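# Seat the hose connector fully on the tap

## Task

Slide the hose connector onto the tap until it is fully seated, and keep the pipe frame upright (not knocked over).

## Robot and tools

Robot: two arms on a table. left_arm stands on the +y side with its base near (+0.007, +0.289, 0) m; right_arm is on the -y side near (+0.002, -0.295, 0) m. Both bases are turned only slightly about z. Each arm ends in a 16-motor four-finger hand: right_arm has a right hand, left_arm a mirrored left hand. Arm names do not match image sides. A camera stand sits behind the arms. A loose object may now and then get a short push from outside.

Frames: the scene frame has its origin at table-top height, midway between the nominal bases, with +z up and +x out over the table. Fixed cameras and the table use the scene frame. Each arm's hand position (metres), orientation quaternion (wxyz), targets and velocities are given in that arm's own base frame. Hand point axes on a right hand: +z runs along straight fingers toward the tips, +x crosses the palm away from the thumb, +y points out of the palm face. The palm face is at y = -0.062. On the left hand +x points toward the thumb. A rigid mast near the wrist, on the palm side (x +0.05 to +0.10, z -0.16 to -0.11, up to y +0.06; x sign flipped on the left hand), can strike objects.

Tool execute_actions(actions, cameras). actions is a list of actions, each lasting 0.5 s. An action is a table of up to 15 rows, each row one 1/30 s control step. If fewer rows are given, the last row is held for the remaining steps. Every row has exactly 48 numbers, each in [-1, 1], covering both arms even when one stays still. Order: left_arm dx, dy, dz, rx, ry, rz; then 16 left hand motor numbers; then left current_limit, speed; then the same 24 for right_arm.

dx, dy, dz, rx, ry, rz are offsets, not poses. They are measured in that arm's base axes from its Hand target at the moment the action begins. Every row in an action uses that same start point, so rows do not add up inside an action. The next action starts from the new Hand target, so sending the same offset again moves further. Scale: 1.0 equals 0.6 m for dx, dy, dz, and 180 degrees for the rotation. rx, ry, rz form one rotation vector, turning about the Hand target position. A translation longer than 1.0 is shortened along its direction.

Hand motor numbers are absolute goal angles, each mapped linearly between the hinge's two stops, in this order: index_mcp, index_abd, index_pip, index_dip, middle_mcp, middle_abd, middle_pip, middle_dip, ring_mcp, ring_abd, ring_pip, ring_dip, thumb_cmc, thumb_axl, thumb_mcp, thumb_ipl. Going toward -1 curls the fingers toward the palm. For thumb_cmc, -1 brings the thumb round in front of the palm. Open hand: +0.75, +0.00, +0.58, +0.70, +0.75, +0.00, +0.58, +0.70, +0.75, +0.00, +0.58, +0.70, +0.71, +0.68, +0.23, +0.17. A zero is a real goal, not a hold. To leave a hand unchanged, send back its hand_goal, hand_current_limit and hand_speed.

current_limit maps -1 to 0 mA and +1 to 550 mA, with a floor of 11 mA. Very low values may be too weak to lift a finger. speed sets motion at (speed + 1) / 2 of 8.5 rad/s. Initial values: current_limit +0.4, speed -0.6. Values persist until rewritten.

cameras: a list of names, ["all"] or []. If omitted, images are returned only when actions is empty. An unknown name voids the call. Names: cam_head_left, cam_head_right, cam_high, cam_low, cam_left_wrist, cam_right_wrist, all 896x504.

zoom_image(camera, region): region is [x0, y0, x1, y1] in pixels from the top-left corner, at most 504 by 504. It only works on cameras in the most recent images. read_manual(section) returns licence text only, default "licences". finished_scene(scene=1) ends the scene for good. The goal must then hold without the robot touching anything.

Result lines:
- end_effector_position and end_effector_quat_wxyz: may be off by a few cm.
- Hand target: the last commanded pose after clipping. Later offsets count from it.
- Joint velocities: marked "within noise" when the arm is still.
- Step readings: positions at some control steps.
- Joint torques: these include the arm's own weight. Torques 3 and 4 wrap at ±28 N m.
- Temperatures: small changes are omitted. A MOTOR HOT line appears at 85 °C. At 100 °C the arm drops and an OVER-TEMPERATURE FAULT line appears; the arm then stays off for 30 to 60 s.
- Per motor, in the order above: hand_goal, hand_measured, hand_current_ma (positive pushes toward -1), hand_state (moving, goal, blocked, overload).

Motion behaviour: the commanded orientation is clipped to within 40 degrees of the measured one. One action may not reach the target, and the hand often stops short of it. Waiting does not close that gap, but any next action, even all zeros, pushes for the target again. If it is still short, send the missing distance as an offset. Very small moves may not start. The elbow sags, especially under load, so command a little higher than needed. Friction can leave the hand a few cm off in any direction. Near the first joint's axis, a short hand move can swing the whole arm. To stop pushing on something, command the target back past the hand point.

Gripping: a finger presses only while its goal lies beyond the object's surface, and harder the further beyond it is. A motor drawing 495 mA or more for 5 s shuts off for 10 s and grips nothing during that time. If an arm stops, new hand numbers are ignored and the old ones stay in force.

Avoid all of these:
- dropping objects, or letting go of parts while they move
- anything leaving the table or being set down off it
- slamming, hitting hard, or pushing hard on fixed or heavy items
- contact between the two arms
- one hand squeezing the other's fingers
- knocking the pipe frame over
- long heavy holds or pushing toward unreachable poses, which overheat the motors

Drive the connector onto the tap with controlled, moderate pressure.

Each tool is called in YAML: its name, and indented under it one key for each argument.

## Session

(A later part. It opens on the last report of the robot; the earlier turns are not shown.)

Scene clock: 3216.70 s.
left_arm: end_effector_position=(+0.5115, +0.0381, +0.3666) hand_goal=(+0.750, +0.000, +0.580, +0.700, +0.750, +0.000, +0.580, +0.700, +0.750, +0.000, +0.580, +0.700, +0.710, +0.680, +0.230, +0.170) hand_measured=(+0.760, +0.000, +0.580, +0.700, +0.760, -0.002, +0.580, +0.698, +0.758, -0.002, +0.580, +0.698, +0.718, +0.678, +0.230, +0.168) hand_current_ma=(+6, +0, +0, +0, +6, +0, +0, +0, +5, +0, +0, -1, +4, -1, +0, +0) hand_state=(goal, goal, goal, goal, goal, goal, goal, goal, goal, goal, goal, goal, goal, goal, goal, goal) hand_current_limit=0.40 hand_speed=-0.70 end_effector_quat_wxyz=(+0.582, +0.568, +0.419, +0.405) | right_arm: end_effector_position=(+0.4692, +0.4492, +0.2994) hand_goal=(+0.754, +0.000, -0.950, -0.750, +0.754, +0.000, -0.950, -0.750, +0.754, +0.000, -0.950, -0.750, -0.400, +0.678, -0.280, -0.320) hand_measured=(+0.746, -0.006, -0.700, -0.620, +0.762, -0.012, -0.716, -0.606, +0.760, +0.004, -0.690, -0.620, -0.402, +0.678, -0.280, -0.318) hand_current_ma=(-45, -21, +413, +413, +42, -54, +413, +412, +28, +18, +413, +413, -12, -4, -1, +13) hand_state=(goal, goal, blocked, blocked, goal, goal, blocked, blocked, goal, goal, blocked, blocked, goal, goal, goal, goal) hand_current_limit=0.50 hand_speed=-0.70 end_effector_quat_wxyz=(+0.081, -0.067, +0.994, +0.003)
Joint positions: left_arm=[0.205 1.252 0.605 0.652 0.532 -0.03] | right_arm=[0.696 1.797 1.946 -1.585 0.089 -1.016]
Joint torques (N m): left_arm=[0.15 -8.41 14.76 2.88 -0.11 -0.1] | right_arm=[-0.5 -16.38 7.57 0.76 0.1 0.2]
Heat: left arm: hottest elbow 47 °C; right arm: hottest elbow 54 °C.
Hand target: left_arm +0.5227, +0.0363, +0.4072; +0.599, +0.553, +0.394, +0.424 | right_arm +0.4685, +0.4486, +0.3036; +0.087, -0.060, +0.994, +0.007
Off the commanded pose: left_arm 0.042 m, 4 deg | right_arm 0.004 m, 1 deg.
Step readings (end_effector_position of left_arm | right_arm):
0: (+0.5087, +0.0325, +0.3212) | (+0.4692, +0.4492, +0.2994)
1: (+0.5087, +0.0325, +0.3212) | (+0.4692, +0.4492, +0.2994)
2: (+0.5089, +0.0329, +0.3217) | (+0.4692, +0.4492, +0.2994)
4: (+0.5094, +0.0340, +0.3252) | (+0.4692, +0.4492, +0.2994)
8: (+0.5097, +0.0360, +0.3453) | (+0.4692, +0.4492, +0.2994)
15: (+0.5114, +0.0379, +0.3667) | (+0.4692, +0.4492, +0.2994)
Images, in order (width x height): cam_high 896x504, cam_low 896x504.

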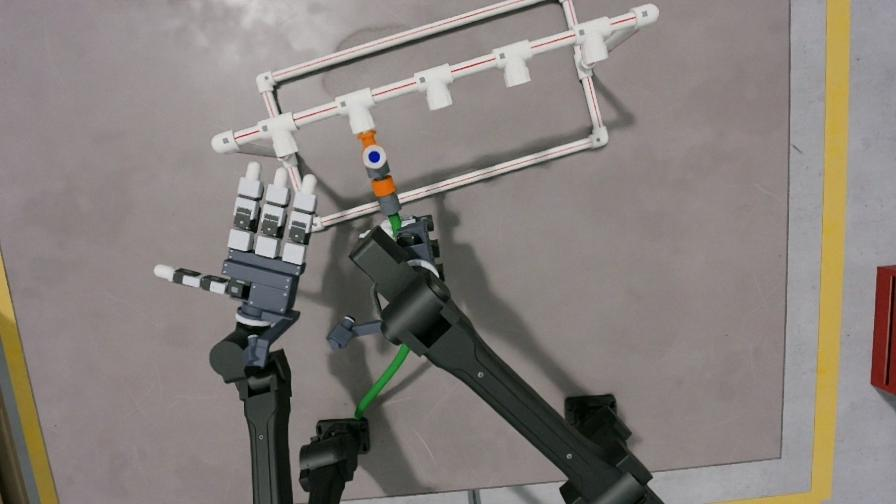

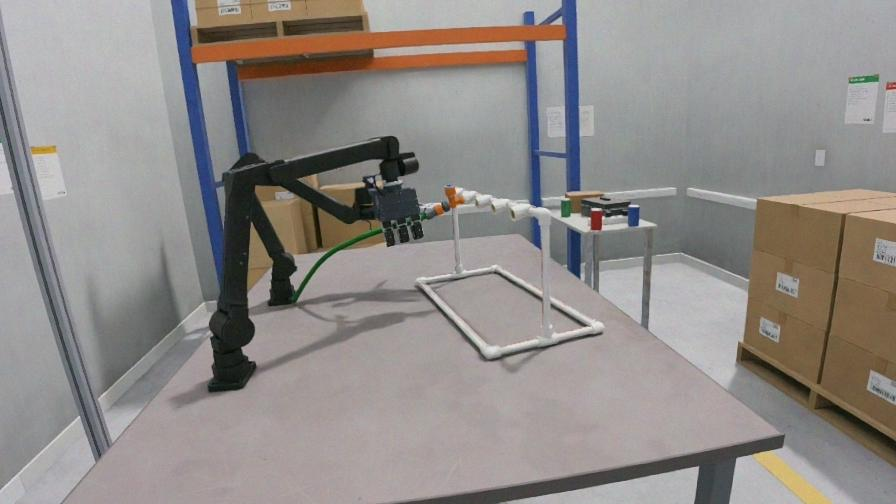

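execute_actions:
  actions:
    - [[0.068,-0.0447,0.005,0,0,0,0.75,0,0.58,0.7,0.75,0,0.58,0.7,0.75,0,0.58,0.7,0.71,0.68,0.23,0.17,0.4,-0.7,0,0,0,0,0,0,0.754,0,-0.95,-0.75,0.754,0,-0.95,-0.75,0.754,0,-0.95,-0.75,-0.4,0.678,-0.28,-0.32,0.5,-0.7]]
    - [[0.1208,-0.0338,0.005,0,0,0,0.75,0,0.58,0.7,0.75,0,0.58,0.7,0.75,0,0.58,0.7,0.71,0.68,0.23,0.17,0.4,-0.7,0,0,0,0,0,0,0.754,0,-0.95,-0.75,0.754,0,-0.95,-0.75,0.754,0,-0.95,-0.75,-0.4,0.678,-0.28,-0.32,0.5,-0.7]]
  cameras: ["cam_high","cam_low","cam_head_left","cam_left_wrist"]

Scene clock: 3238.80 s.
left_arm: end_effector_position=(+0.6219, -0.0100, +0.3766) hand_goal=(+0.750, +0.000, +0.580, +0.700, +0.750, +0.000, +0.580, +0.700, +0.750, +0.000, +0.580, +0.700, +0.710, +0.680, +0.230, +0.170) hand_measured=(+0.760, +0.000, +0.580, +0.700, +0.760, -0.002, +0.580, +0.698, +0.758, -0.002, +0.580, +0.698, +0.718, +0.678, +0.230, +0.168) hand_current_ma=(+6, +0, +0, +0, +6, +0, +0, +0, +5, +0, +0, -1, +4, -1, +0, +0) hand_state=(goal, goal, goal, goal, goal, goal, goal, goal, goal, goal, goal, goal, goal, goal, goal, goal) hand_current_limit=0.40 hand_speed=-0.70 end_effector_quat_wxyz=(+0.587, +0.566, +0.412, +0.407) | right_arm: end_effector_position=(+0.4692, +0.4492, +0.2994) hand_goal=(+0.754, +0.000, -0.950, -0.750, +0.754, +0.000, -0.950, -0.750, +0.754, +0.000, -0.950, -0.750, -0.400, +0.678, -0.280, -0.320) hand_measured=(+0.746, -0.006, -0.700, -0.620, +0.762, -0.012, -0.716, -0.606, +0.760, +0.004, -0.690, -0.620, -0.402, +0.678, -0.280, -0.318) hand_current_ma=(-45, -21, +413, +413, +42, -54, +412, +413, +28, +18, +413, +413, -12, -4, -1, +13) hand_state=(goal, goal, blocked, blocked, goal, goal, blocked, blocked, goal, goal, blocked, blocked, goal, goal, goal, goal) hand_current_limit=0.50 hand_speed=-0.70 end_effector_quat_wxyz=(+0.081, -0.067, +0.994, +0.003)
Joint positions: left_arm=[0.052 1.517 0.887 0.651 0.386 -0.031] | right_arm=[0.696 1.797 1.946 -1.585 0.089 -1.016]
Joint torques (N m): left_arm=[-0.03 -11.75 15.16 2 -0.11 0.04] | right_arm=[-0.56 -16.44 7.57 0.76 0.1 0.2]
Motor temperatures (°C): left_arm=[26 33 54 27 28 26] | right_arm=[26 34 54 26 24 25]
Heat: left arm: hottest elbow 54 °C; right arm: hottest elbow 54 °C.
Hand target: left_arm +0.6360, -0.0110, +0.4131; +0.599, +0.554, +0.394, +0.424 | right_arm +0.4685, +0.4486, +0.3036; +0.087, -0.060, +0.994, +0.007
Off the commanded pose: left_arm 0.039 m, 4 deg | right_arm 0.004 m, 1 deg.
Step readings (end_effector_position of left_arm | right_arm):
0: (+0.5115, +0.0382, +0.3666) | (+0.4692, +0.4492, +0.2994)
1: (+0.5116, +0.0381, +0.3666) | (+0.4692, +0.4492, +0.2994)
2: (+0.5130, +0.0384, +0.3667) | (+0.4692, +0.4492, +0.2994)
4: (+0.5204, +0.0353, +0.3677) | (+0.4692, +0.4492, +0.2994)
8: (+0.5407, +0.0156, +0.3700) | (+0.4692, +0.4492, +0.2994)
15: (+0.5497, +0.0075, +0.3683) | (+0.4692, +0.4492, +0.2994)
16: (+0.5500, +0.0078, +0.3687) | (+0.4692, +0.4492, +0.2994)
17: (+0.5526, +0.0086, +0.3696) | (+0.4692, +0.4492, +0.2994)
19: (+0.5660, +0.0089, +0.3721) | (+0.4692, +0.4492, +0.2994)
23: (+0.6033, -0.0018, +0.3747) | (+0.4692, +0.4492, +0.2994)
30: (+0.6202, -0.0101, +0.3700) | (+0.4692, +0.4492, +0.2994)
camera_calibration:
cam_left_wrist: T_world_to_cam=[[-0.27806, -0.753765, -0.595416, 0.354161], [-0.506471, 0.641745, -0.575891, 0.494508], [0.816192, 0.141429, -0.560204, -0.166879], [0, 0, 0, 1]] pos_world=[0.485138, -0.0267922, 0.40217]
Images, in order (width x height): cam_head_left 896x504, cam_high 896x504, cam_low 896x504, cam_left_wrist 896x504.

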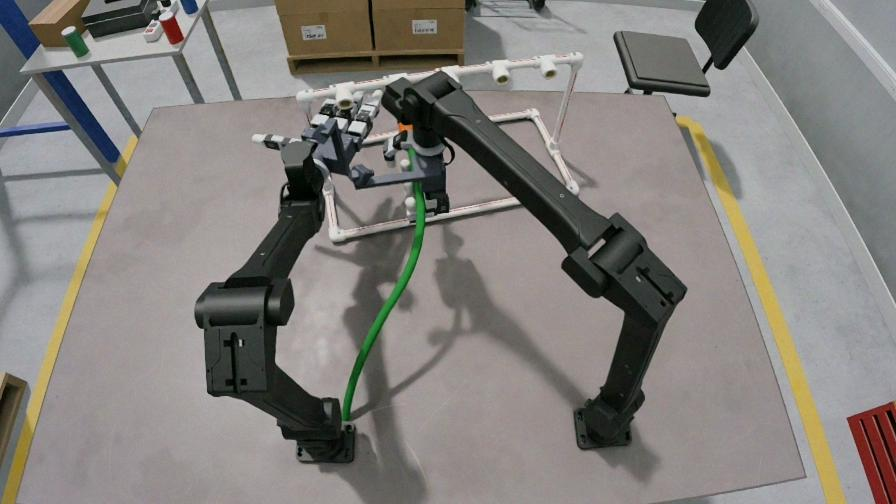

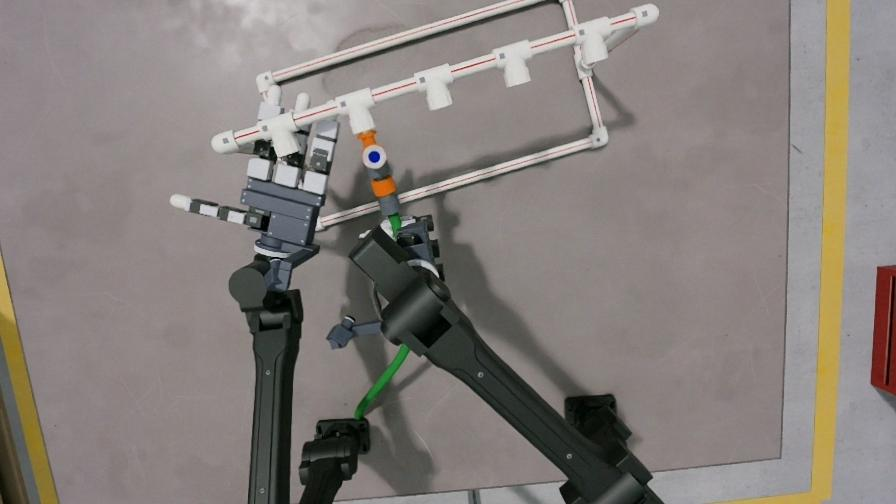

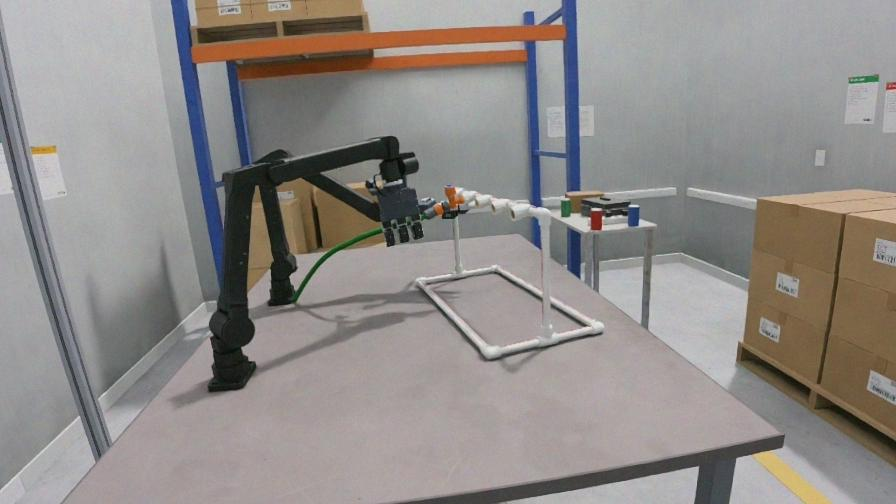

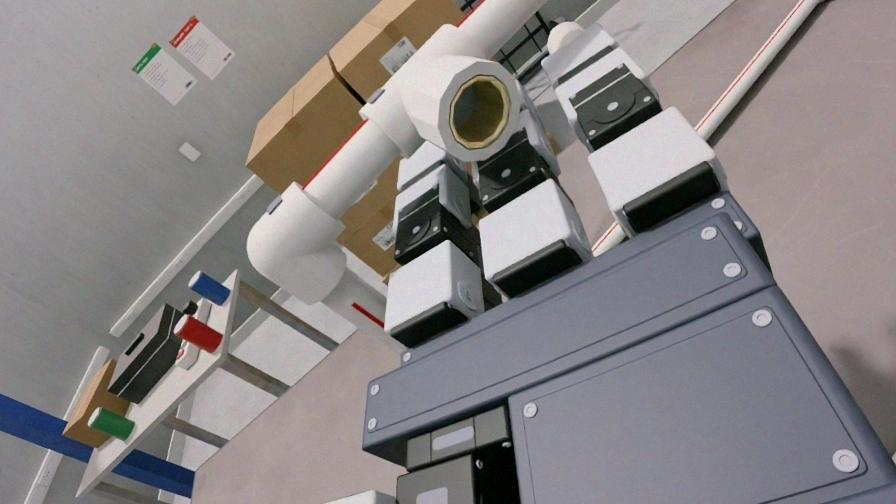

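execute_actions:
  actions:
    - [[0.1208,-0.0338,0,0,0,0.055,0.75,0,0.58,0.7,0.75,0,0.58,0.7,0.75,0,0.58,0.7,0.71,0.68,0.23,0.17,0.4,-0.7,0,0,0,0,0,0,0.754,0,-0.95,-0.75,0.754,0,-0.95,-0.75,0.754,0,-0.95,-0.75,-0.4,0.678,-0.28,-0.32,0.5,-0.7]]
  cameras: ["cam_high","cam_low","cam_head_left","cam_left_wrist"]

Scene clock: 3250.27 s.
left_arm: end_effector_position=(+0.6952, -0.0321, +0.3730) hand_goal=(+0.750, +0.000, +0.580, +0.700, +0.750, +0.000, +0.580, +0.700, +0.750, +0.000, +0.580, +0.700, +0.710, +0.680, +0.230, +0.170) hand_measured=(+0.760, +0.000, +0.580, +0.700, +0.760, +0.000, +0.580, +0.698, +0.758, -0.002, +0.580, +0.698, +0.718, +0.678, +0.230, +0.168) hand_current_ma=(+6, +0, +0, +0, +6, +0, +0, +0, +5, +0, +0, -1, +4, -1, +0, +0) hand_state=(goal, goal, goal, goal, goal, goal, goal, goal, goal, goal, goal, goal, goal, goal, goal, goal) hand_current_limit=0.40 hand_speed=-0.70 end_effector_quat_wxyz=(+0.549, +0.531, +0.461, +0.451) | right_arm: end_effector_position=(+0.4692, +0.4492, +0.2994) hand_goal=(+0.754, +0.000, -0.950, -0.750, +0.754, +0.000, -0.950, -0.750, +0.754, +0.000, -0.950, -0.750, -0.400, +0.678, -0.280, -0.320) hand_measured=(+0.746, -0.006, -0.700, -0.620, +0.762, -0.012, -0.716, -0.606, +0.760, +0.004, -0.690, -0.620, -0.402, +0.678, -0.280, -0.318) hand_current_ma=(-45, -21, +413, +413, +42, -54, +413, +413, +28, +18, +413, +413, -12, -4, -1, +13) hand_state=(goal, goal, blocked, blocked, goal, goal, blocked, blocked, goal, goal, blocked, blocked, goal, goal, goal, goal) hand_current_limit=0.50 hand_speed=-0.70 end_effector_quat_wxyz=(+0.081, -0.067, +0.994, +0.003)
Joint positions: left_arm=[-0.053 1.68 1.087 0.604 0.115 -0.028] | right_arm=[0.696 1.797 1.946 -1.585 0.089 -1.016]
Joint torques (N m): left_arm=[0.91 -14.33 15.53 2.22 -0.08 0.25] | right_arm=[-0.5 -16.38 7.57 0.76 0.1 0.21]
Motor temperatures (°C): left_arm=[26 33 56 27 28 26] | right_arm=[26 34 54 26 24 25]
Heat: left arm: hottest elbow 56 °C; right arm: hottest elbow 54 °C.
Hand target: left_arm +0.7085, -0.0311, +0.4131; +0.560, +0.517, +0.440, +0.474 | right_arm +0.4685, +0.4486, +0.3036; +0.087, -0.060, +0.994, +0.007
Off the commanded pose: left_arm 0.042 m, 4 deg | right_arm 0.004 m, 1 deg.
Step readings (end_effector_position of left_arm | right_arm):
0: (+0.6219, -0.0100, +0.3766) | (+0.4692, +0.4492, +0.2994)
1: (+0.6222, -0.0091, +0.3767) | (+0.4692, +0.4492, +0.2994)
2: (+0.6252, -0.0050, +0.3770) | (+0.4692, +0.4492, +0.2994)
4: (+0.6383, -0.0001, +0.3787) | (+0.4692, +0.4492, +0.2994)
8: (+0.6726, -0.0144, +0.3803) | (+0.4692, +0.4492, +0.2994)
15: (+0.6928, -0.0331, +0.3673) | (+0.4692, +0.4492, +0.2994)
camera_calibration:
cam_left_wrist: T_world_to_cam=[[-0.154767, -0.790926, -0.592016, 0.267583], [-0.610947, 0.54754, -0.57179, 0.611775], [0.776396, 0.273196, -0.567955, -0.190773], [0, 0, 0, 1]] pos_world=[0.56329, -0.0712145, 0.399869]
Images, in order (width x height): cam_head_left 896x504, cam_high 896x504, cam_low 896x504, cam_left_wrist 896x504.

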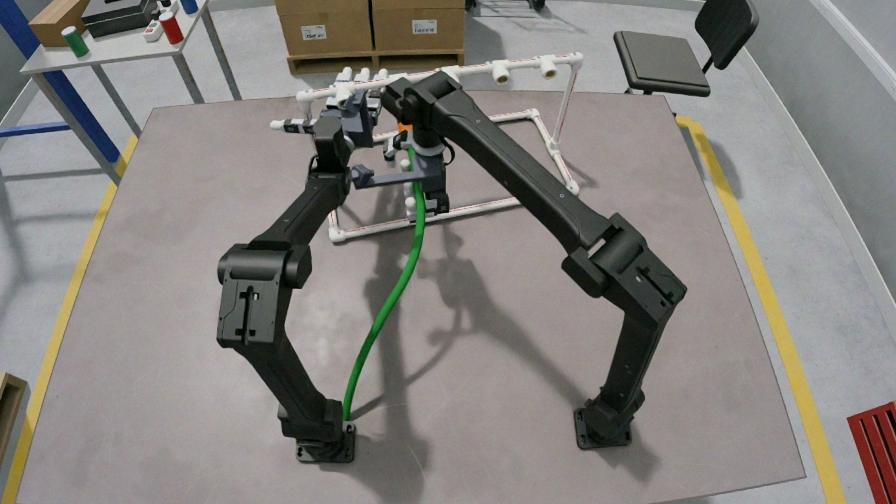

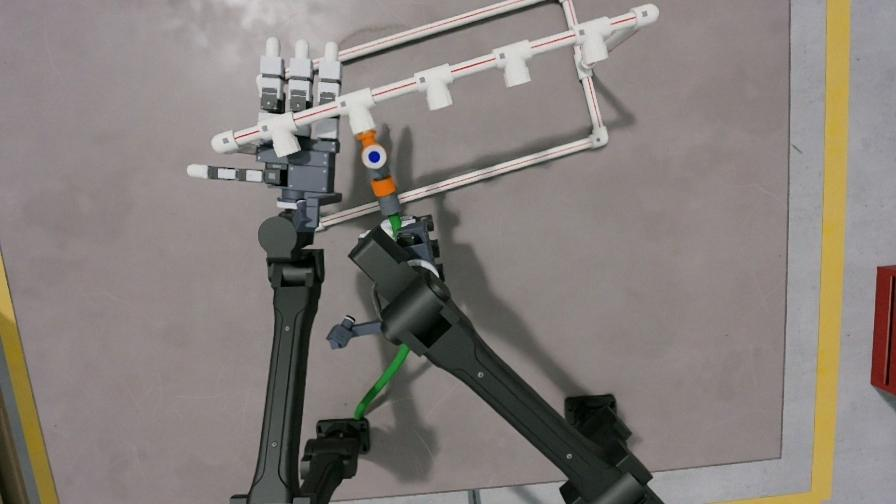

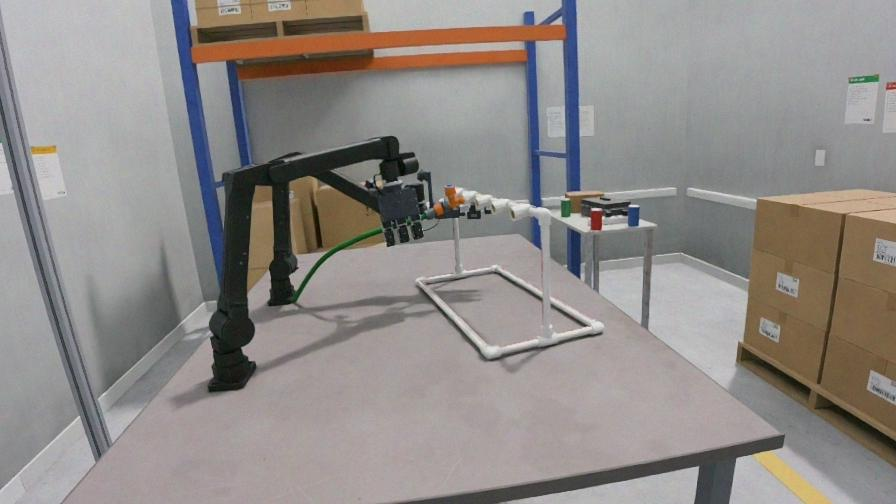

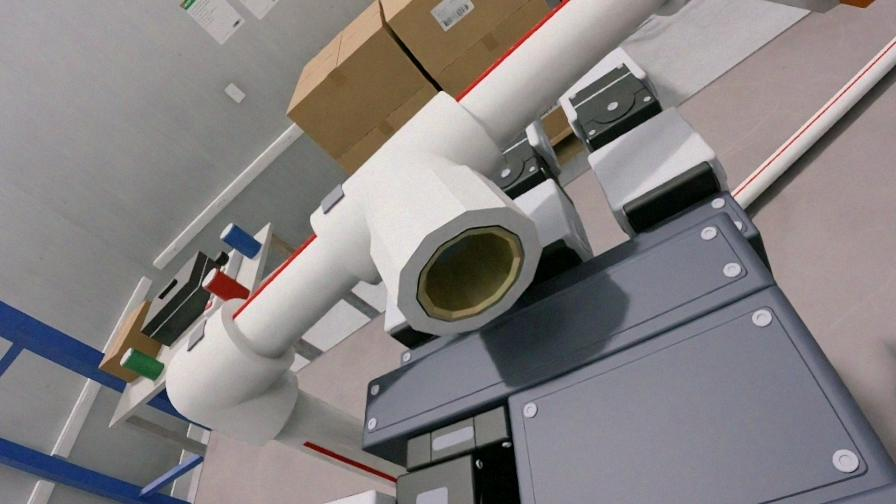

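execute_actions:
  actions:
    - [[0.033,-0.0055,0.003,0,0,0.02,0.75,0,0.58,0.7,0.75,0,0.58,0.7,0.75,0,0.58,0.7,0.71,0.68,0.23,0.17,0.4,-0.7,0,0,0,0,0,0,0.754,0,-0.95,-0.75,0.754,0,-0.95,-0.75,0.754,0,-0.95,-0.75,-0.4,0.678,-0.28,-0.32,0.5,-0.7]]
    - [[0,0,0,0,0,0,0.75,0,-0.2,0.35,0.75,0,-0.2,0.35,0.75,0,-0.2,0.35,0.71,0.68,0.23,0.17,0.4,-0.7,0,0,0,0,0,0,0.754,0,-0.95,-0.75,0.754,0,-0.95,-0.75,0.754,0,-0.95,-0.75,-0.4,0.678,-0.28,-0.32,0.5,-0.7]]
    - [[0,0,0,0,0,0,0.75,0,-0.74,0.05,0.75,0,-0.74,0.05,0.75,0,-0.74,0.05,0.71,0.68,0.23,0.17,0.4,-0.7,0,0,0,0,0,0,0.754,0,-0.95,-0.75,0.754,0,-0.95,-0.75,0.754,0,-0.95,-0.75,-0.4,0.678,-0.28,-0.32,0.5,-0.7]]
  cameras: ["cam_high","cam_low","cam_left_wrist"]

Scene clock: 3280.20 s.
left_arm: end_effector_position=(+0.7151, -0.0252, +0.3753) hand_goal=(+0.750, +0.000, -0.740, +0.050, +0.750, +0.000, -0.740, +0.050, +0.750, +0.000, -0.740, +0.050, +0.710, +0.680, +0.230, +0.170) hand_measured=(+0.760, +0.000, -0.738, +0.052, +0.760, +0.000, -0.738, +0.052, +0.758, -0.002, -0.738, +0.052, +0.718, +0.678, +0.230, +0.168) hand_current_ma=(+6, +0, +1, +1, +6, +0, +1, +0, +5, +0, +1, +1, +4, -1, +0, +0) hand_state=(goal, goal, goal, goal, goal, goal, goal, goal, goal, goal, goal, goal, goal, goal, goal, goal) hand_current_limit=0.40 hand_speed=-0.70 end_effector_quat_wxyz=(+0.530, +0.514, +0.479, +0.474) | right_arm: end_effector_position=(+0.4692, +0.4492, +0.2994) hand_goal=(+0.754, +0.000, -0.950, -0.750, +0.754, +0.000, -0.950, -0.750, +0.754, +0.000, -0.950, -0.750, -0.400, +0.678, -0.280, -0.320) hand_measured=(+0.746, -0.006, -0.700, -0.620, +0.762, -0.012, -0.716, -0.606, +0.760, +0.004, -0.690, -0.620, -0.402, +0.678, -0.280, -0.318) hand_current_ma=(-45, -21, +413, +413, +42, -54, +413, +413, +28, +18, +413, +413, -12, -4, -1, +13) hand_state=(goal, goal, blocked, blocked, goal, goal, blocked, blocked, goal, goal, blocked, blocked, goal, goal, goal, goal) hand_current_limit=0.50 hand_speed=-0.70 end_effector_quat_wxyz=(+0.081, -0.067, +0.994, +0.003)
Joint positions: left_arm=[-0.061 1.723 1.152 0.582 0.03 -0.022] | right_arm=[0.696 1.797 1.946 -1.585 0.089 -1.016]
Joint torques (N m): left_arm=[-0.32 -14.15 15.9 2.14 -0.09 0.28] | right_arm=[-0.56 -16.44 7.57 0.76 0.1 0.21]
Motor temperatures (°C): left_arm=[26 33 57 27 28 27] | right_arm=[26 35 53 26 24 25]
Heat: left arm: hottest elbow 57 °C; right arm: hottest elbow 53 °C.
Hand target: left_arm +0.7282, -0.0345, +0.4149; +0.545, +0.503, +0.456, +0.492 | right_arm +0.4685, +0.4486, +0.3036; +0.087, -0.060, +0.994, +0.007
Off the commanded pose: left_arm 0.043 m, 4 deg | right_arm 0.004 m, 1 deg.
Step readings (end_effector_position of left_arm | right_arm):
0: (+0.6952, -0.0321, +0.3730) | (+0.4692, +0.4492, +0.2994)
1: (+0.6952, -0.0316, +0.3730) | (+0.4692, +0.4492, +0.2994)
2: (+0.6958, -0.0295, +0.3732) | (+0.4692, +0.4492, +0.2994)
4: (+0.6998, -0.0249, +0.3745) | (+0.4692, +0.4492, +0.2994)
8: (+0.7098, -0.0240, +0.3783) | (+0.4692, +0.4492, +0.2994)
15: (+0.7147, -0.0249, +0.3766) | (+0.4692, +0.4492, +0.2994)
16: (+0.7148, -0.0249, +0.3762) | (+0.4692, +0.4492, +0.2994)
17: (+0.7149, -0.0252, +0.3759) | (+0.4692, +0.4492, +0.2994)
19: (+0.7152, -0.0252, +0.3753) | (+0.4692, +0.4492, +0.2994)
23: (+0.7151, -0.0252, +0.3753) | (+0.4692, +0.4492, +0.2994)
30: (+0.7151, -0.0252, +0.3753) | (+0.4692, +0.4492, +0.2994)
31: (+0.7151, -0.0252, +0.3753) | (+0.4692, +0.4492, +0.2994)
32: (+0.7151, -0.0252, +0.3753) | (+0.4692, +0.4492, +0.2994)
34: (+0.7151, -0.0252, +0.3753) | (+0.4692, +0.4492, +0.2994)
38: (+0.7151, -0.0252, +0.3753) | (+0.4692, +0.4492, +0.2994)
45: (+0.7151, -0.0252, +0.3753) | (+0.4692, +0.4492, +0.2994)
camera_calibration:
cam_left_wrist: T_world_to_cam=[[-0.0939842, -0.797064, -0.596536, 0.235557], [-0.650413, 0.5028, -0.569346, 0.647671], [0.753744, 0.334486, -0.565676, -0.190026], [0, 0, 0, 1]] pos_world=[0.586624, -0.0743339, 0.401774]
Images, in order (width x height): cam_high 896x504, cam_low 896x504, cam_left_wrist 896x504.

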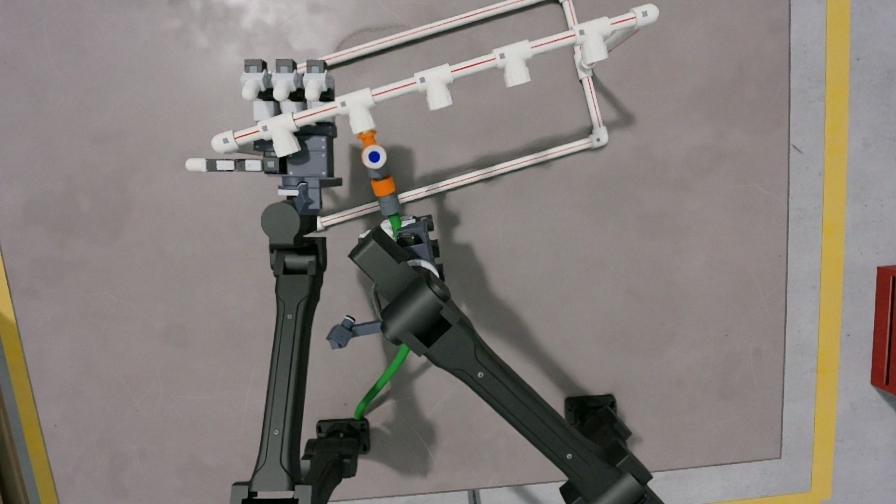

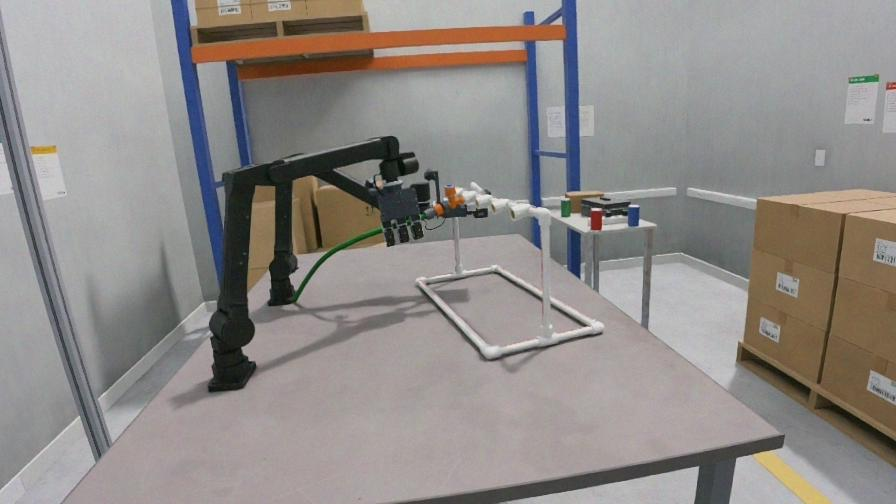

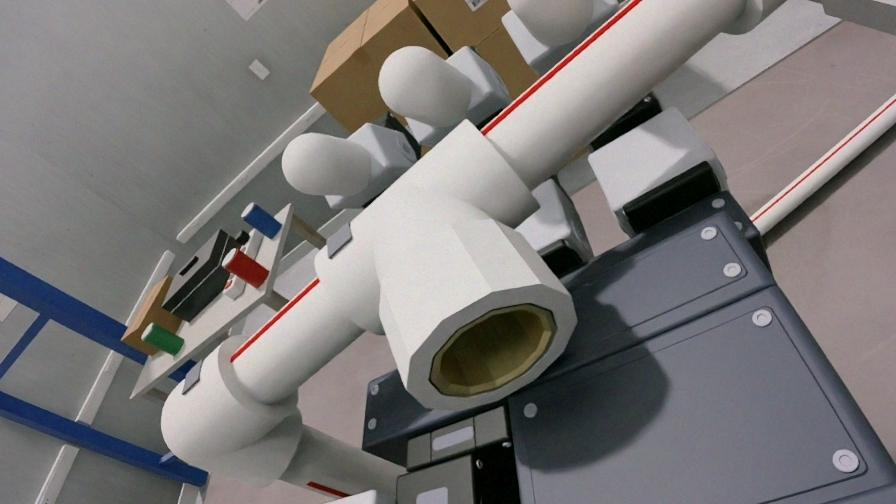

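execute_actions:
  actions:
    - [[-0.045,-0.01,0,0,0,0,0.75,0,-0.74,0.05,0.75,0,-0.74,0.05,0.75,0,-0.74,0.05,0.71,0.68,0.23,0.17,0.5,-0.7,0,0,0,0,0,0,0.754,0,-0.95,-0.75,0.754,0,-0.95,-0.75,0.754,0,-0.95,-0.75,-0.4,0.678,-0.28,-0.32,0.5,-0.7]]
  cameras: ["cam_high","cam_left_wrist"]

zoom_image:
  camera: "cam_high"
  region: [210, 40, 420, 240]

Scene clock: 3294.03 s.
left_arm: end_effector_position=(+0.7122, -0.0306, +0.3823) hand_goal=(+0.750, +0.000, -0.740, +0.050, +0.750, +0.000, -0.740, +0.050, +0.750, +0.000, -0.740, +0.050, +0.710, +0.680, +0.230, +0.170) hand_measured=(+0.760, +0.000, -0.738, +0.052, +0.760, +0.000, -0.738, +0.052, +0.758, -0.002, -0.738, +0.052, +0.718, +0.678, +0.230, +0.168) hand_current_ma=(+6, +0, +1, +1, +6, +0, +1, +0, +5, +0, +1, +1, +4, -1, +0, +0) hand_state=(goal, goal, goal, goal, goal, goal, goal, goal, goal, goal, goal, goal, goal, goal, goal, goal) hand_current_limit=0.50 hand_speed=-0.70 end_effector_quat_wxyz=(+0.532, +0.511, +0.478, +0.477) | right_arm: end_effector_position=(+0.4691, +0.4490, +0.2994) hand_goal=(+0.754, +0.000, -0.950, -0.750, +0.754, +0.000, -0.950, -0.750, +0.754, +0.000, -0.950, -0.750, -0.400, +0.678, -0.280, -0.320) hand_measured=(+0.746, -0.006, -0.700, -0.620, +0.762, -0.012, -0.716, -0.606, +0.760, +0.004, -0.690, -0.620, -0.402, +0.678, -0.280, -0.318) hand_current_ma=(-45, -21, +413, +413, +42, -54, +413, +413, +28, +18, +412, +413, -12, -4, -1, +13) hand_state=(goal, goal, blocked, blocked, goal, goal, blocked, blocked, goal, goal, blocked, blocked, goal, goal, goal, goal) hand_current_limit=0.50 hand_speed=-0.70 end_effector_quat_wxyz=(+0.081, -0.067, +0.994, +0.003)
Joint positions: left_arm=[-0.073 1.713 1.152 0.582 0.016 -0.022] | right_arm=[0.696 1.796 1.944 -1.584 0.09 -1.015]
Joint torques (N m): left_arm=[-0.21 -17.96 10.24 2.77 -0.09 0.26] | right_arm=[-0.5 -16.32 7.65 0.76 0.08 0.2]
Motor temperatures (°C): left_arm=[26 34 55 27 28 27] | right_arm=[26 35 53 26 24 25]
Heat: left arm: hottest elbow 55 °C; right arm: hottest elbow 53 °C.
Hand target: left_arm +0.7012, -0.0403, +0.4149; +0.545, +0.503, +0.456, +0.492 | right_arm +0.4685, +0.4486, +0.3036; +0.087, -0.060, +0.994, +0.007
Off the commanded pose: left_arm 0.036 m, 3 deg | right_arm 0.004 m, 1 deg.
Step readings (end_effector_position of left_arm | right_arm):
0: (+0.7151, -0.0252, +0.3753) | (+0.4692, +0.4492, +0.2994)
1: (+0.7151, -0.0251, +0.3753) | (+0.4692, +0.4492, +0.2994)
2: (+0.7151, -0.0256, +0.3753) | (+0.4692, +0.4492, +0.2994)
4: (+0.7149, -0.0267, +0.3755) | (+0.4692, +0.4492, +0.2994)
8: (+0.7128, -0.0296, +0.3808) | (+0.4692, +0.4492, +0.2994)
15: (+0.7122, -0.0306, +0.3823) | (+0.4691, +0.4490, +0.2994)
camera_calibration:
cam_left_wrist: T_world_to_cam=[[-0.0853234, -0.797944, -0.596661, 0.229026], [-0.646465, 0.500017, -0.576252, 0.652156], [0.758158, 0.336553, -0.558506, -0.187799], [0, 0, 0, 1]] pos_world=[0.583519, -0.0801347, 0.40757]
Images, in order (width x height): cam_high 896x504, cam_left_wrist 896x504.

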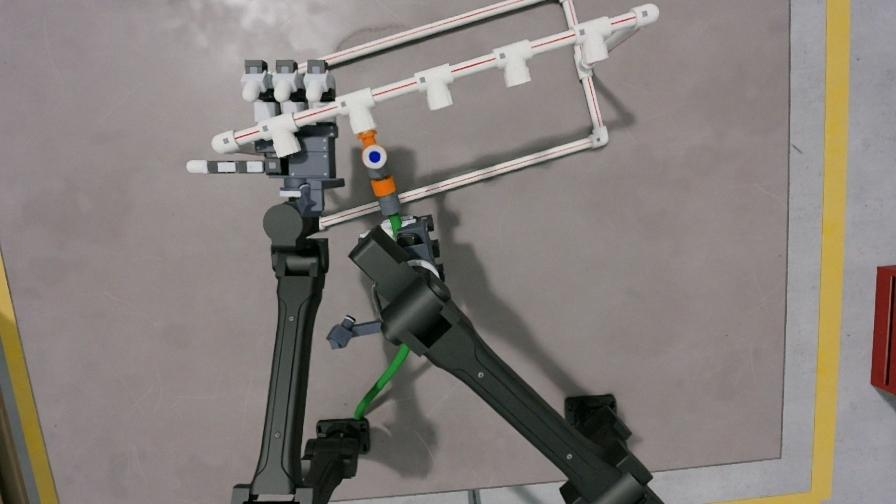

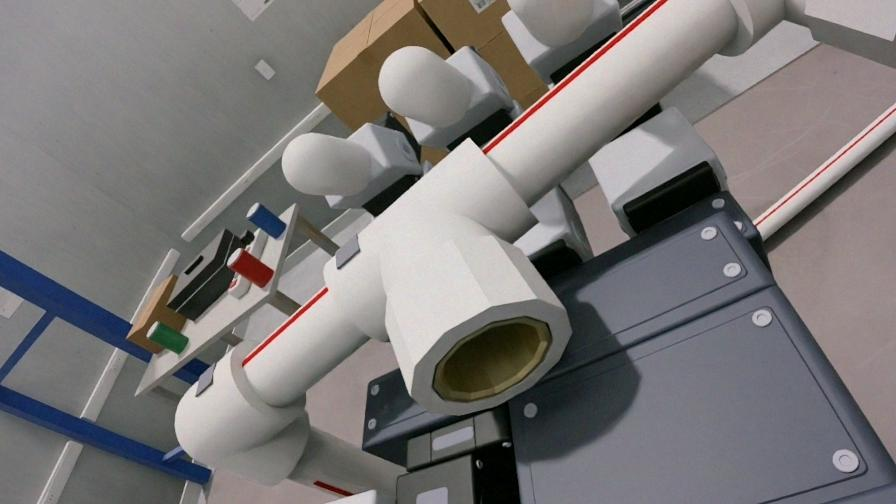

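Scaled by 2.400.

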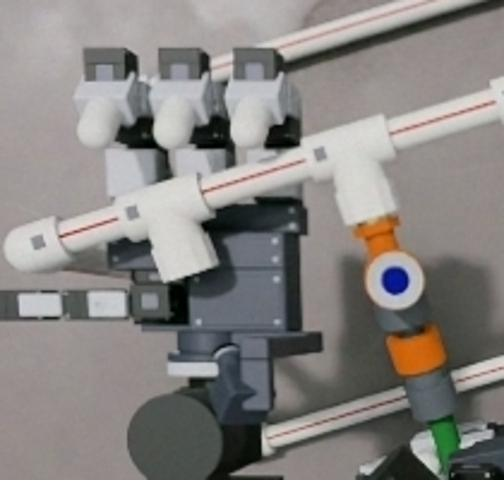

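execute_actions:
  actions:
    - [[0,0,0,0,0,0,0.75,0,-0.95,-0.15,0.75,0,-0.95,-0.15,0.75,0,-0.88,-0.1,0.71,0.68,0.23,0.17,0.3,-0.8,0,0,0,0,0,0,0.754,0,-0.95,-0.75,0.754,0,-0.95,-0.75,0.754,0,-0.95,-0.75,-0.4,0.678,-0.28,-0.32,0.5,-0.7]]
  cameras: ["cam_high","cam_low","cam_left_wrist"]

zoom_image:
  camera: "cam_high"
  region: [210, 40, 420, 240]

Scene clock: 3304.00 s.
left_arm: end_effector_position=(+0.7122, -0.0307, +0.3823) hand_goal=(+0.750, +0.000, -0.950, -0.150, +0.750, +0.000, -0.950, -0.150, +0.750, +0.000, -0.880, -0.100, +0.710, +0.680, +0.230, +0.170) hand_measured=(+0.760, +0.000, -0.948, -0.148, +0.766, +0.000, -0.894, -0.114, +0.760, +0.000, -0.854, -0.066, +0.718, +0.678, +0.230, +0.168) hand_current_ma=(+6, +0, +0, +1, +13, +0, +91, +46, +6, +0, +26, +41, +4, -1, +0, +0) hand_state=(goal, goal, goal, goal, goal, goal, blocked, blocked, goal, goal, blocked, blocked, goal, goal, goal, goal) hand_current_limit=0.30 hand_speed=-0.80 end_effector_quat_wxyz=(+0.532, +0.511, +0.478, +0.477) | right_arm: end_effector_position=(+0.4691, +0.4490, +0.2994) hand_goal=(+0.754, +0.000, -0.950, -0.750, +0.754, +0.000, -0.950, -0.750, +0.754, +0.000, -0.950, -0.750, -0.400, +0.678, -0.280, -0.320) hand_measured=(+0.746, -0.006, -0.700, -0.620, +0.762, -0.012, -0.716, -0.606, +0.760, +0.004, -0.690, -0.620, -0.402, +0.678, -0.280, -0.318) hand_current_ma=(-45, -21, +413, +413, +42, -54, +413, +412, +28, +18, +413, +413, -12, -4, -1, +13) hand_state=(goal, goal, blocked, blocked, goal, goal, blocked, blocked, goal, goal, blocked, blocked, goal, goal, goal, goal) hand_current_limit=0.50 hand_speed=-0.70 end_effector_quat_wxyz=(+0.081, -0.067, +0.994, +0.003)
Joint positions: left_arm=[-0.073 1.713 1.152 0.582 0.015 -0.022] | right_arm=[0.696 1.796 1.944 -1.584 0.09 -1.015]
Joint torques (N m): left_arm=[-0.5 -17.2 10.29 2.7 -0.07 0.25] | right_arm=[-0.5 -16.38 7.65 0.76 0.08 0.19]
Heat: left arm: hottest elbow 53 °C; right arm: hottest elbow 52 °C.
Hand target: left_arm +0.7012, -0.0405, +0.4149; +0.545, +0.503, +0.456, +0.492 | right_arm +0.4685, +0.4486, +0.3036; +0.087, -0.060, +0.994, +0.007
Off the commanded pose: left_arm 0.036 m, 3 deg | right_arm 0.004 m, 1 deg.
Step readings (end_effector_position of left_arm | right_arm):
0: (+0.7122, -0.0306, +0.3823) | (+0.4691, +0.4490, +0.2994)
1: (+0.7122, -0.0306, +0.3823) | (+0.4691, +0.4490, +0.2994)
2: (+0.7122, -0.0306, +0.3823) | (+0.4691, +0.4490, +0.2994)
4: (+0.7122, -0.0306, +0.3823) | (+0.4691, +0.4490, +0.2994)
8: (+0.7122, -0.0308, +0.3823) | (+0.4691, +0.4490, +0.2994)
15: (+0.7122, -0.0307, +0.3823) | (+0.4691, +0.4490, +0.2994)
camera_calibration:
cam_left_wrist: T_world_to_cam=[[-0.0849956, -0.797986, -0.596652, 0.228668], [-0.646647, 0.499755, -0.576274, 0.652351], [0.758039, 0.336843, -0.558493, -0.187644], [0, 0, 0, 1]] pos_world=[0.583519, -0.0803348, 0.40757]
Images, in order (width x height): cam_high 896x504, cam_low 896x504, cam_left_wrist 896x504.

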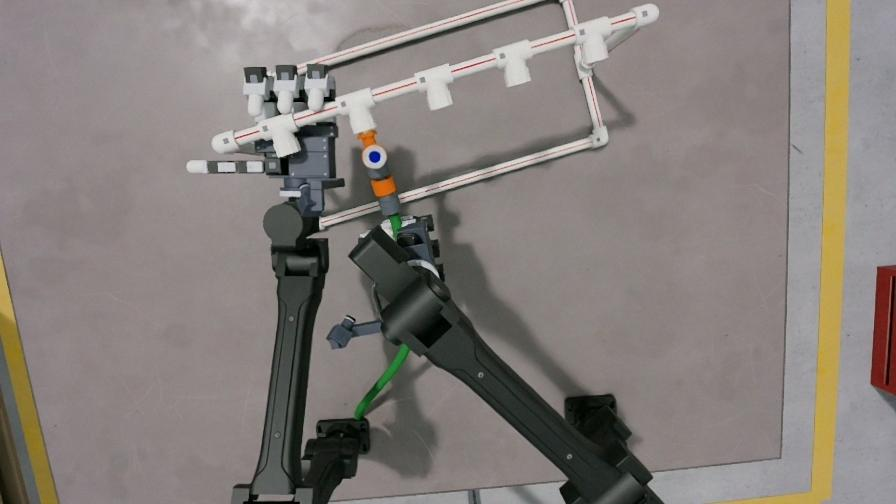

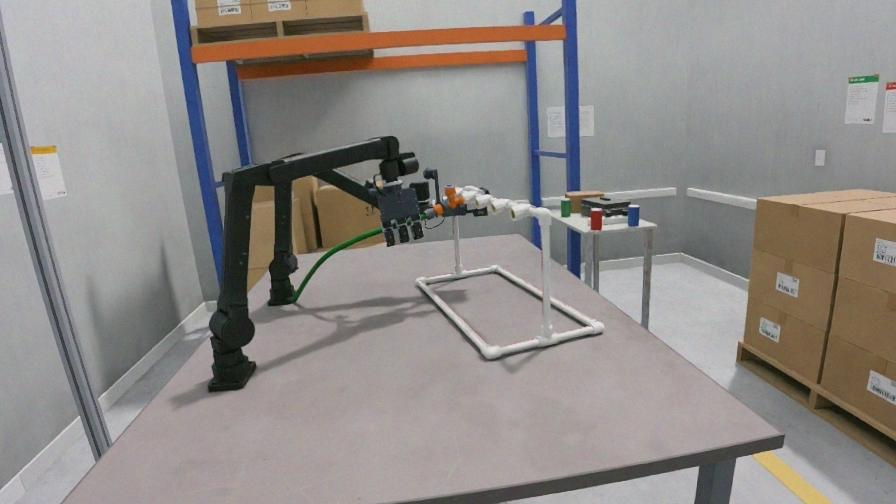

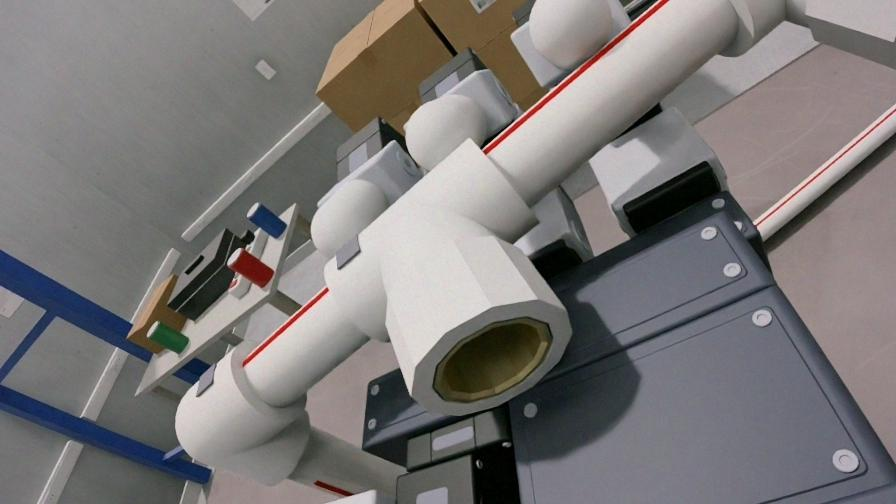

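Scaled by 2.400.

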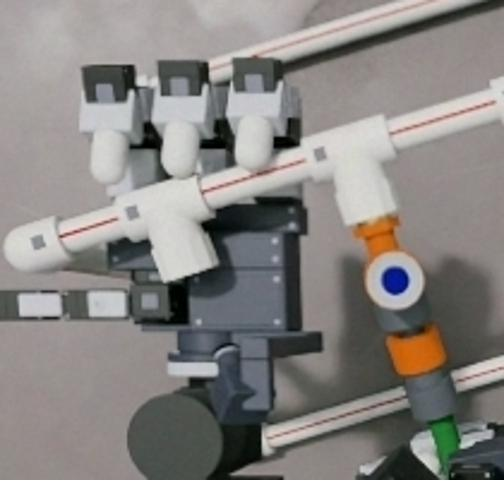

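execute_actions:
  actions:
    - [[0,0,0,0,0,0,0.75,0,-1,-0.25,0.75,0,-1,-0.3,0.75,0,-1,-0.3,0.71,0.68,0.23,0.17,0.5,-0.8,0.03,0.01,0.03,0,0,0,0.754,0,-0.95,-0.75,0.754,0,-0.95,-0.75,0.754,0,-0.95,-0.75,-0.4,0.678,-0.28,-0.32,0.5,-0.7]]
  cameras: ["cam_high","cam_low"]

zoom_image:
  camera: "cam_high"
  region: [360, 140, 420, 240]

zoom_image:
  camera: "cam_low"
  region: [410, 180, 470, 222]

Scene clock: 3312.47 s.
left_arm: end_effector_position=(+0.7122, -0.0299, +0.3820) hand_goal=(+0.750, +0.000, -1.000, -0.250, +0.750, +0.000, -1.000, -0.300, +0.750, +0.000, -1.000, -0.300, +0.710, +0.680, +0.230, +0.170) hand_measured=(+0.760, +0.000, -0.998, -0.248, +0.796, -0.004, -0.896, -0.198, +0.760, +0.008, -0.856, -0.102, +0.718, +0.678, +0.230, +0.168) hand_current_ma=(+6, +0, +0, +1, +77, -1, +252, +250, +6, +3, +413, +412, +4, -1, +0, +0) hand_state=(goal, goal, goal, goal, blocked, goal, blocked, blocked, goal, goal, blocked, blocked, goal, goal, goal, goal) hand_current_limit=0.50 hand_speed=-0.80 end_effector_quat_wxyz=(+0.535, +0.508, +0.481, +0.474) | right_arm: end_effector_position=(+0.4685, +0.4486, +0.3016) hand_goal=(+0.754, +0.000, -0.950, -0.750, +0.754, +0.000, -0.950, -0.750, +0.754, +0.000, -0.950, -0.750, -0.400, +0.678, -0.280, -0.320) hand_measured=(+0.752, -0.006, -0.700, -0.620, +0.762, -0.012, -0.716, -0.606, +0.760, +0.004, -0.690, -0.620, -0.402, +0.678, -0.280, -0.318) hand_current_ma=(-10, -21, +413, +413, +42, -54, +412, +413, +28, +18, +413, +412, -12, -4, -1, +13) hand_state=(goal, goal, blocked, blocked, goal, goal, blocked, blocked, goal, goal, blocked, blocked, goal, goal, goal, goal) hand_current_limit=0.50 hand_speed=-0.70 end_effector_quat_wxyz=(+0.068, -0.068, +0.995, -0.006)
Joint positions: left_arm=[-0.074 1.713 1.152 0.582 0.014 -0.032] | right_arm=[0.696 1.819 1.989 -1.637 0.089 -1.015]
Joint torques (N m): left_arm=[-0.03 -17.49 10.26 2.73 -0.04 0.36] | right_arm=[-1.38 -14.45 13.6 0.1 0.04 0.07]
Heat: left arm: hottest elbow 52 °C; right arm: hottest elbow 52 °C.
Hand target: left_arm +0.7012, -0.0403, +0.4149; +0.545, +0.503, +0.456, +0.492 | right_arm +0.4865, +0.4545, +0.3216; +0.087, -0.060, +0.994, +0.007
Off the commanded pose: left_arm 0.036 m, 4 deg | right_arm 0.028 m, 3 deg.
Step readings (end_effector_position of left_arm | right_arm):
0: (+0.7122, -0.0307, +0.3823) | (+0.4691, +0.4490, +0.2994)
1: (+0.7122, -0.0307, +0.3823) | (+0.4691, +0.4490, +0.2994)
2: (+0.7122, -0.0307, +0.3823) | (+0.4691, +0.4490, +0.2994)
4: (+0.7122, -0.0307, +0.3823) | (+0.4686, +0.4486, +0.3006)
8: (+0.7122, -0.0303, +0.3821) | (+0.4683, +0.4484, +0.3028)
15: (+0.7122, -0.0299, +0.3820) | (+0.4688, +0.4488, +0.3007)
Images, in order (width x height): cam_high 896x504, cam_low 896x504.

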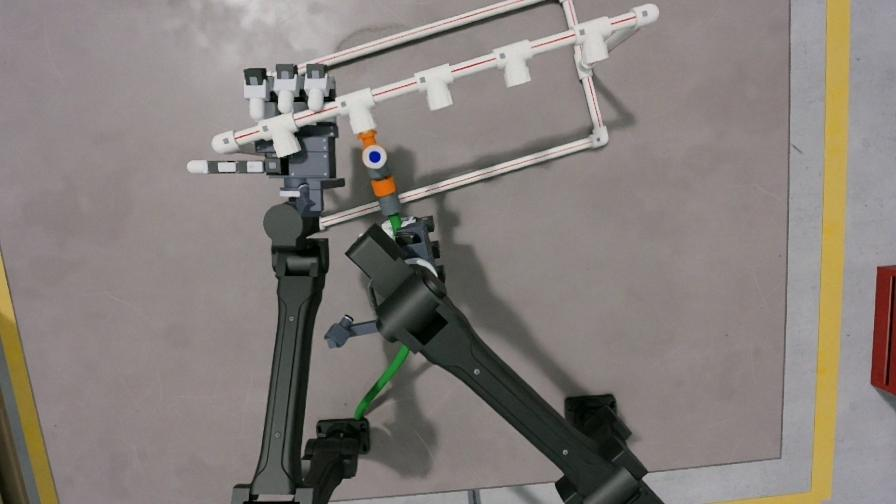

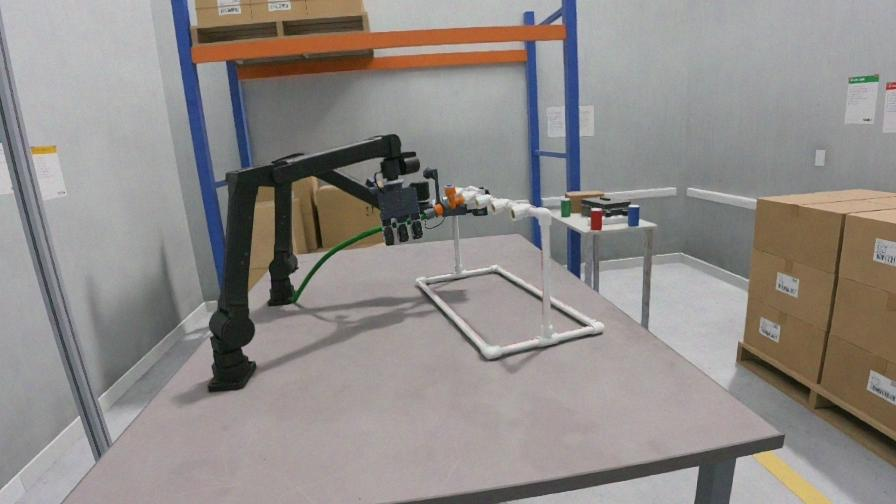

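Scaled by 5.040.

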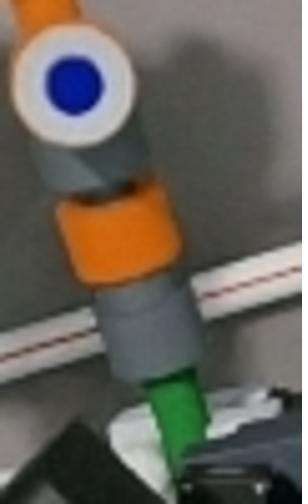

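Scaled by 8.400.

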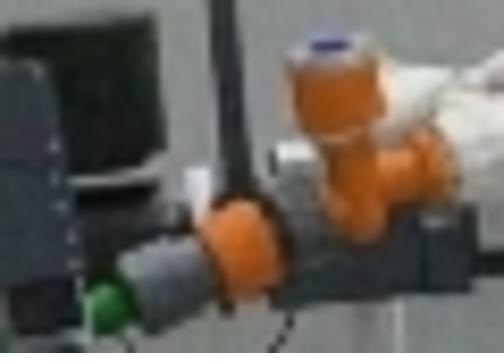

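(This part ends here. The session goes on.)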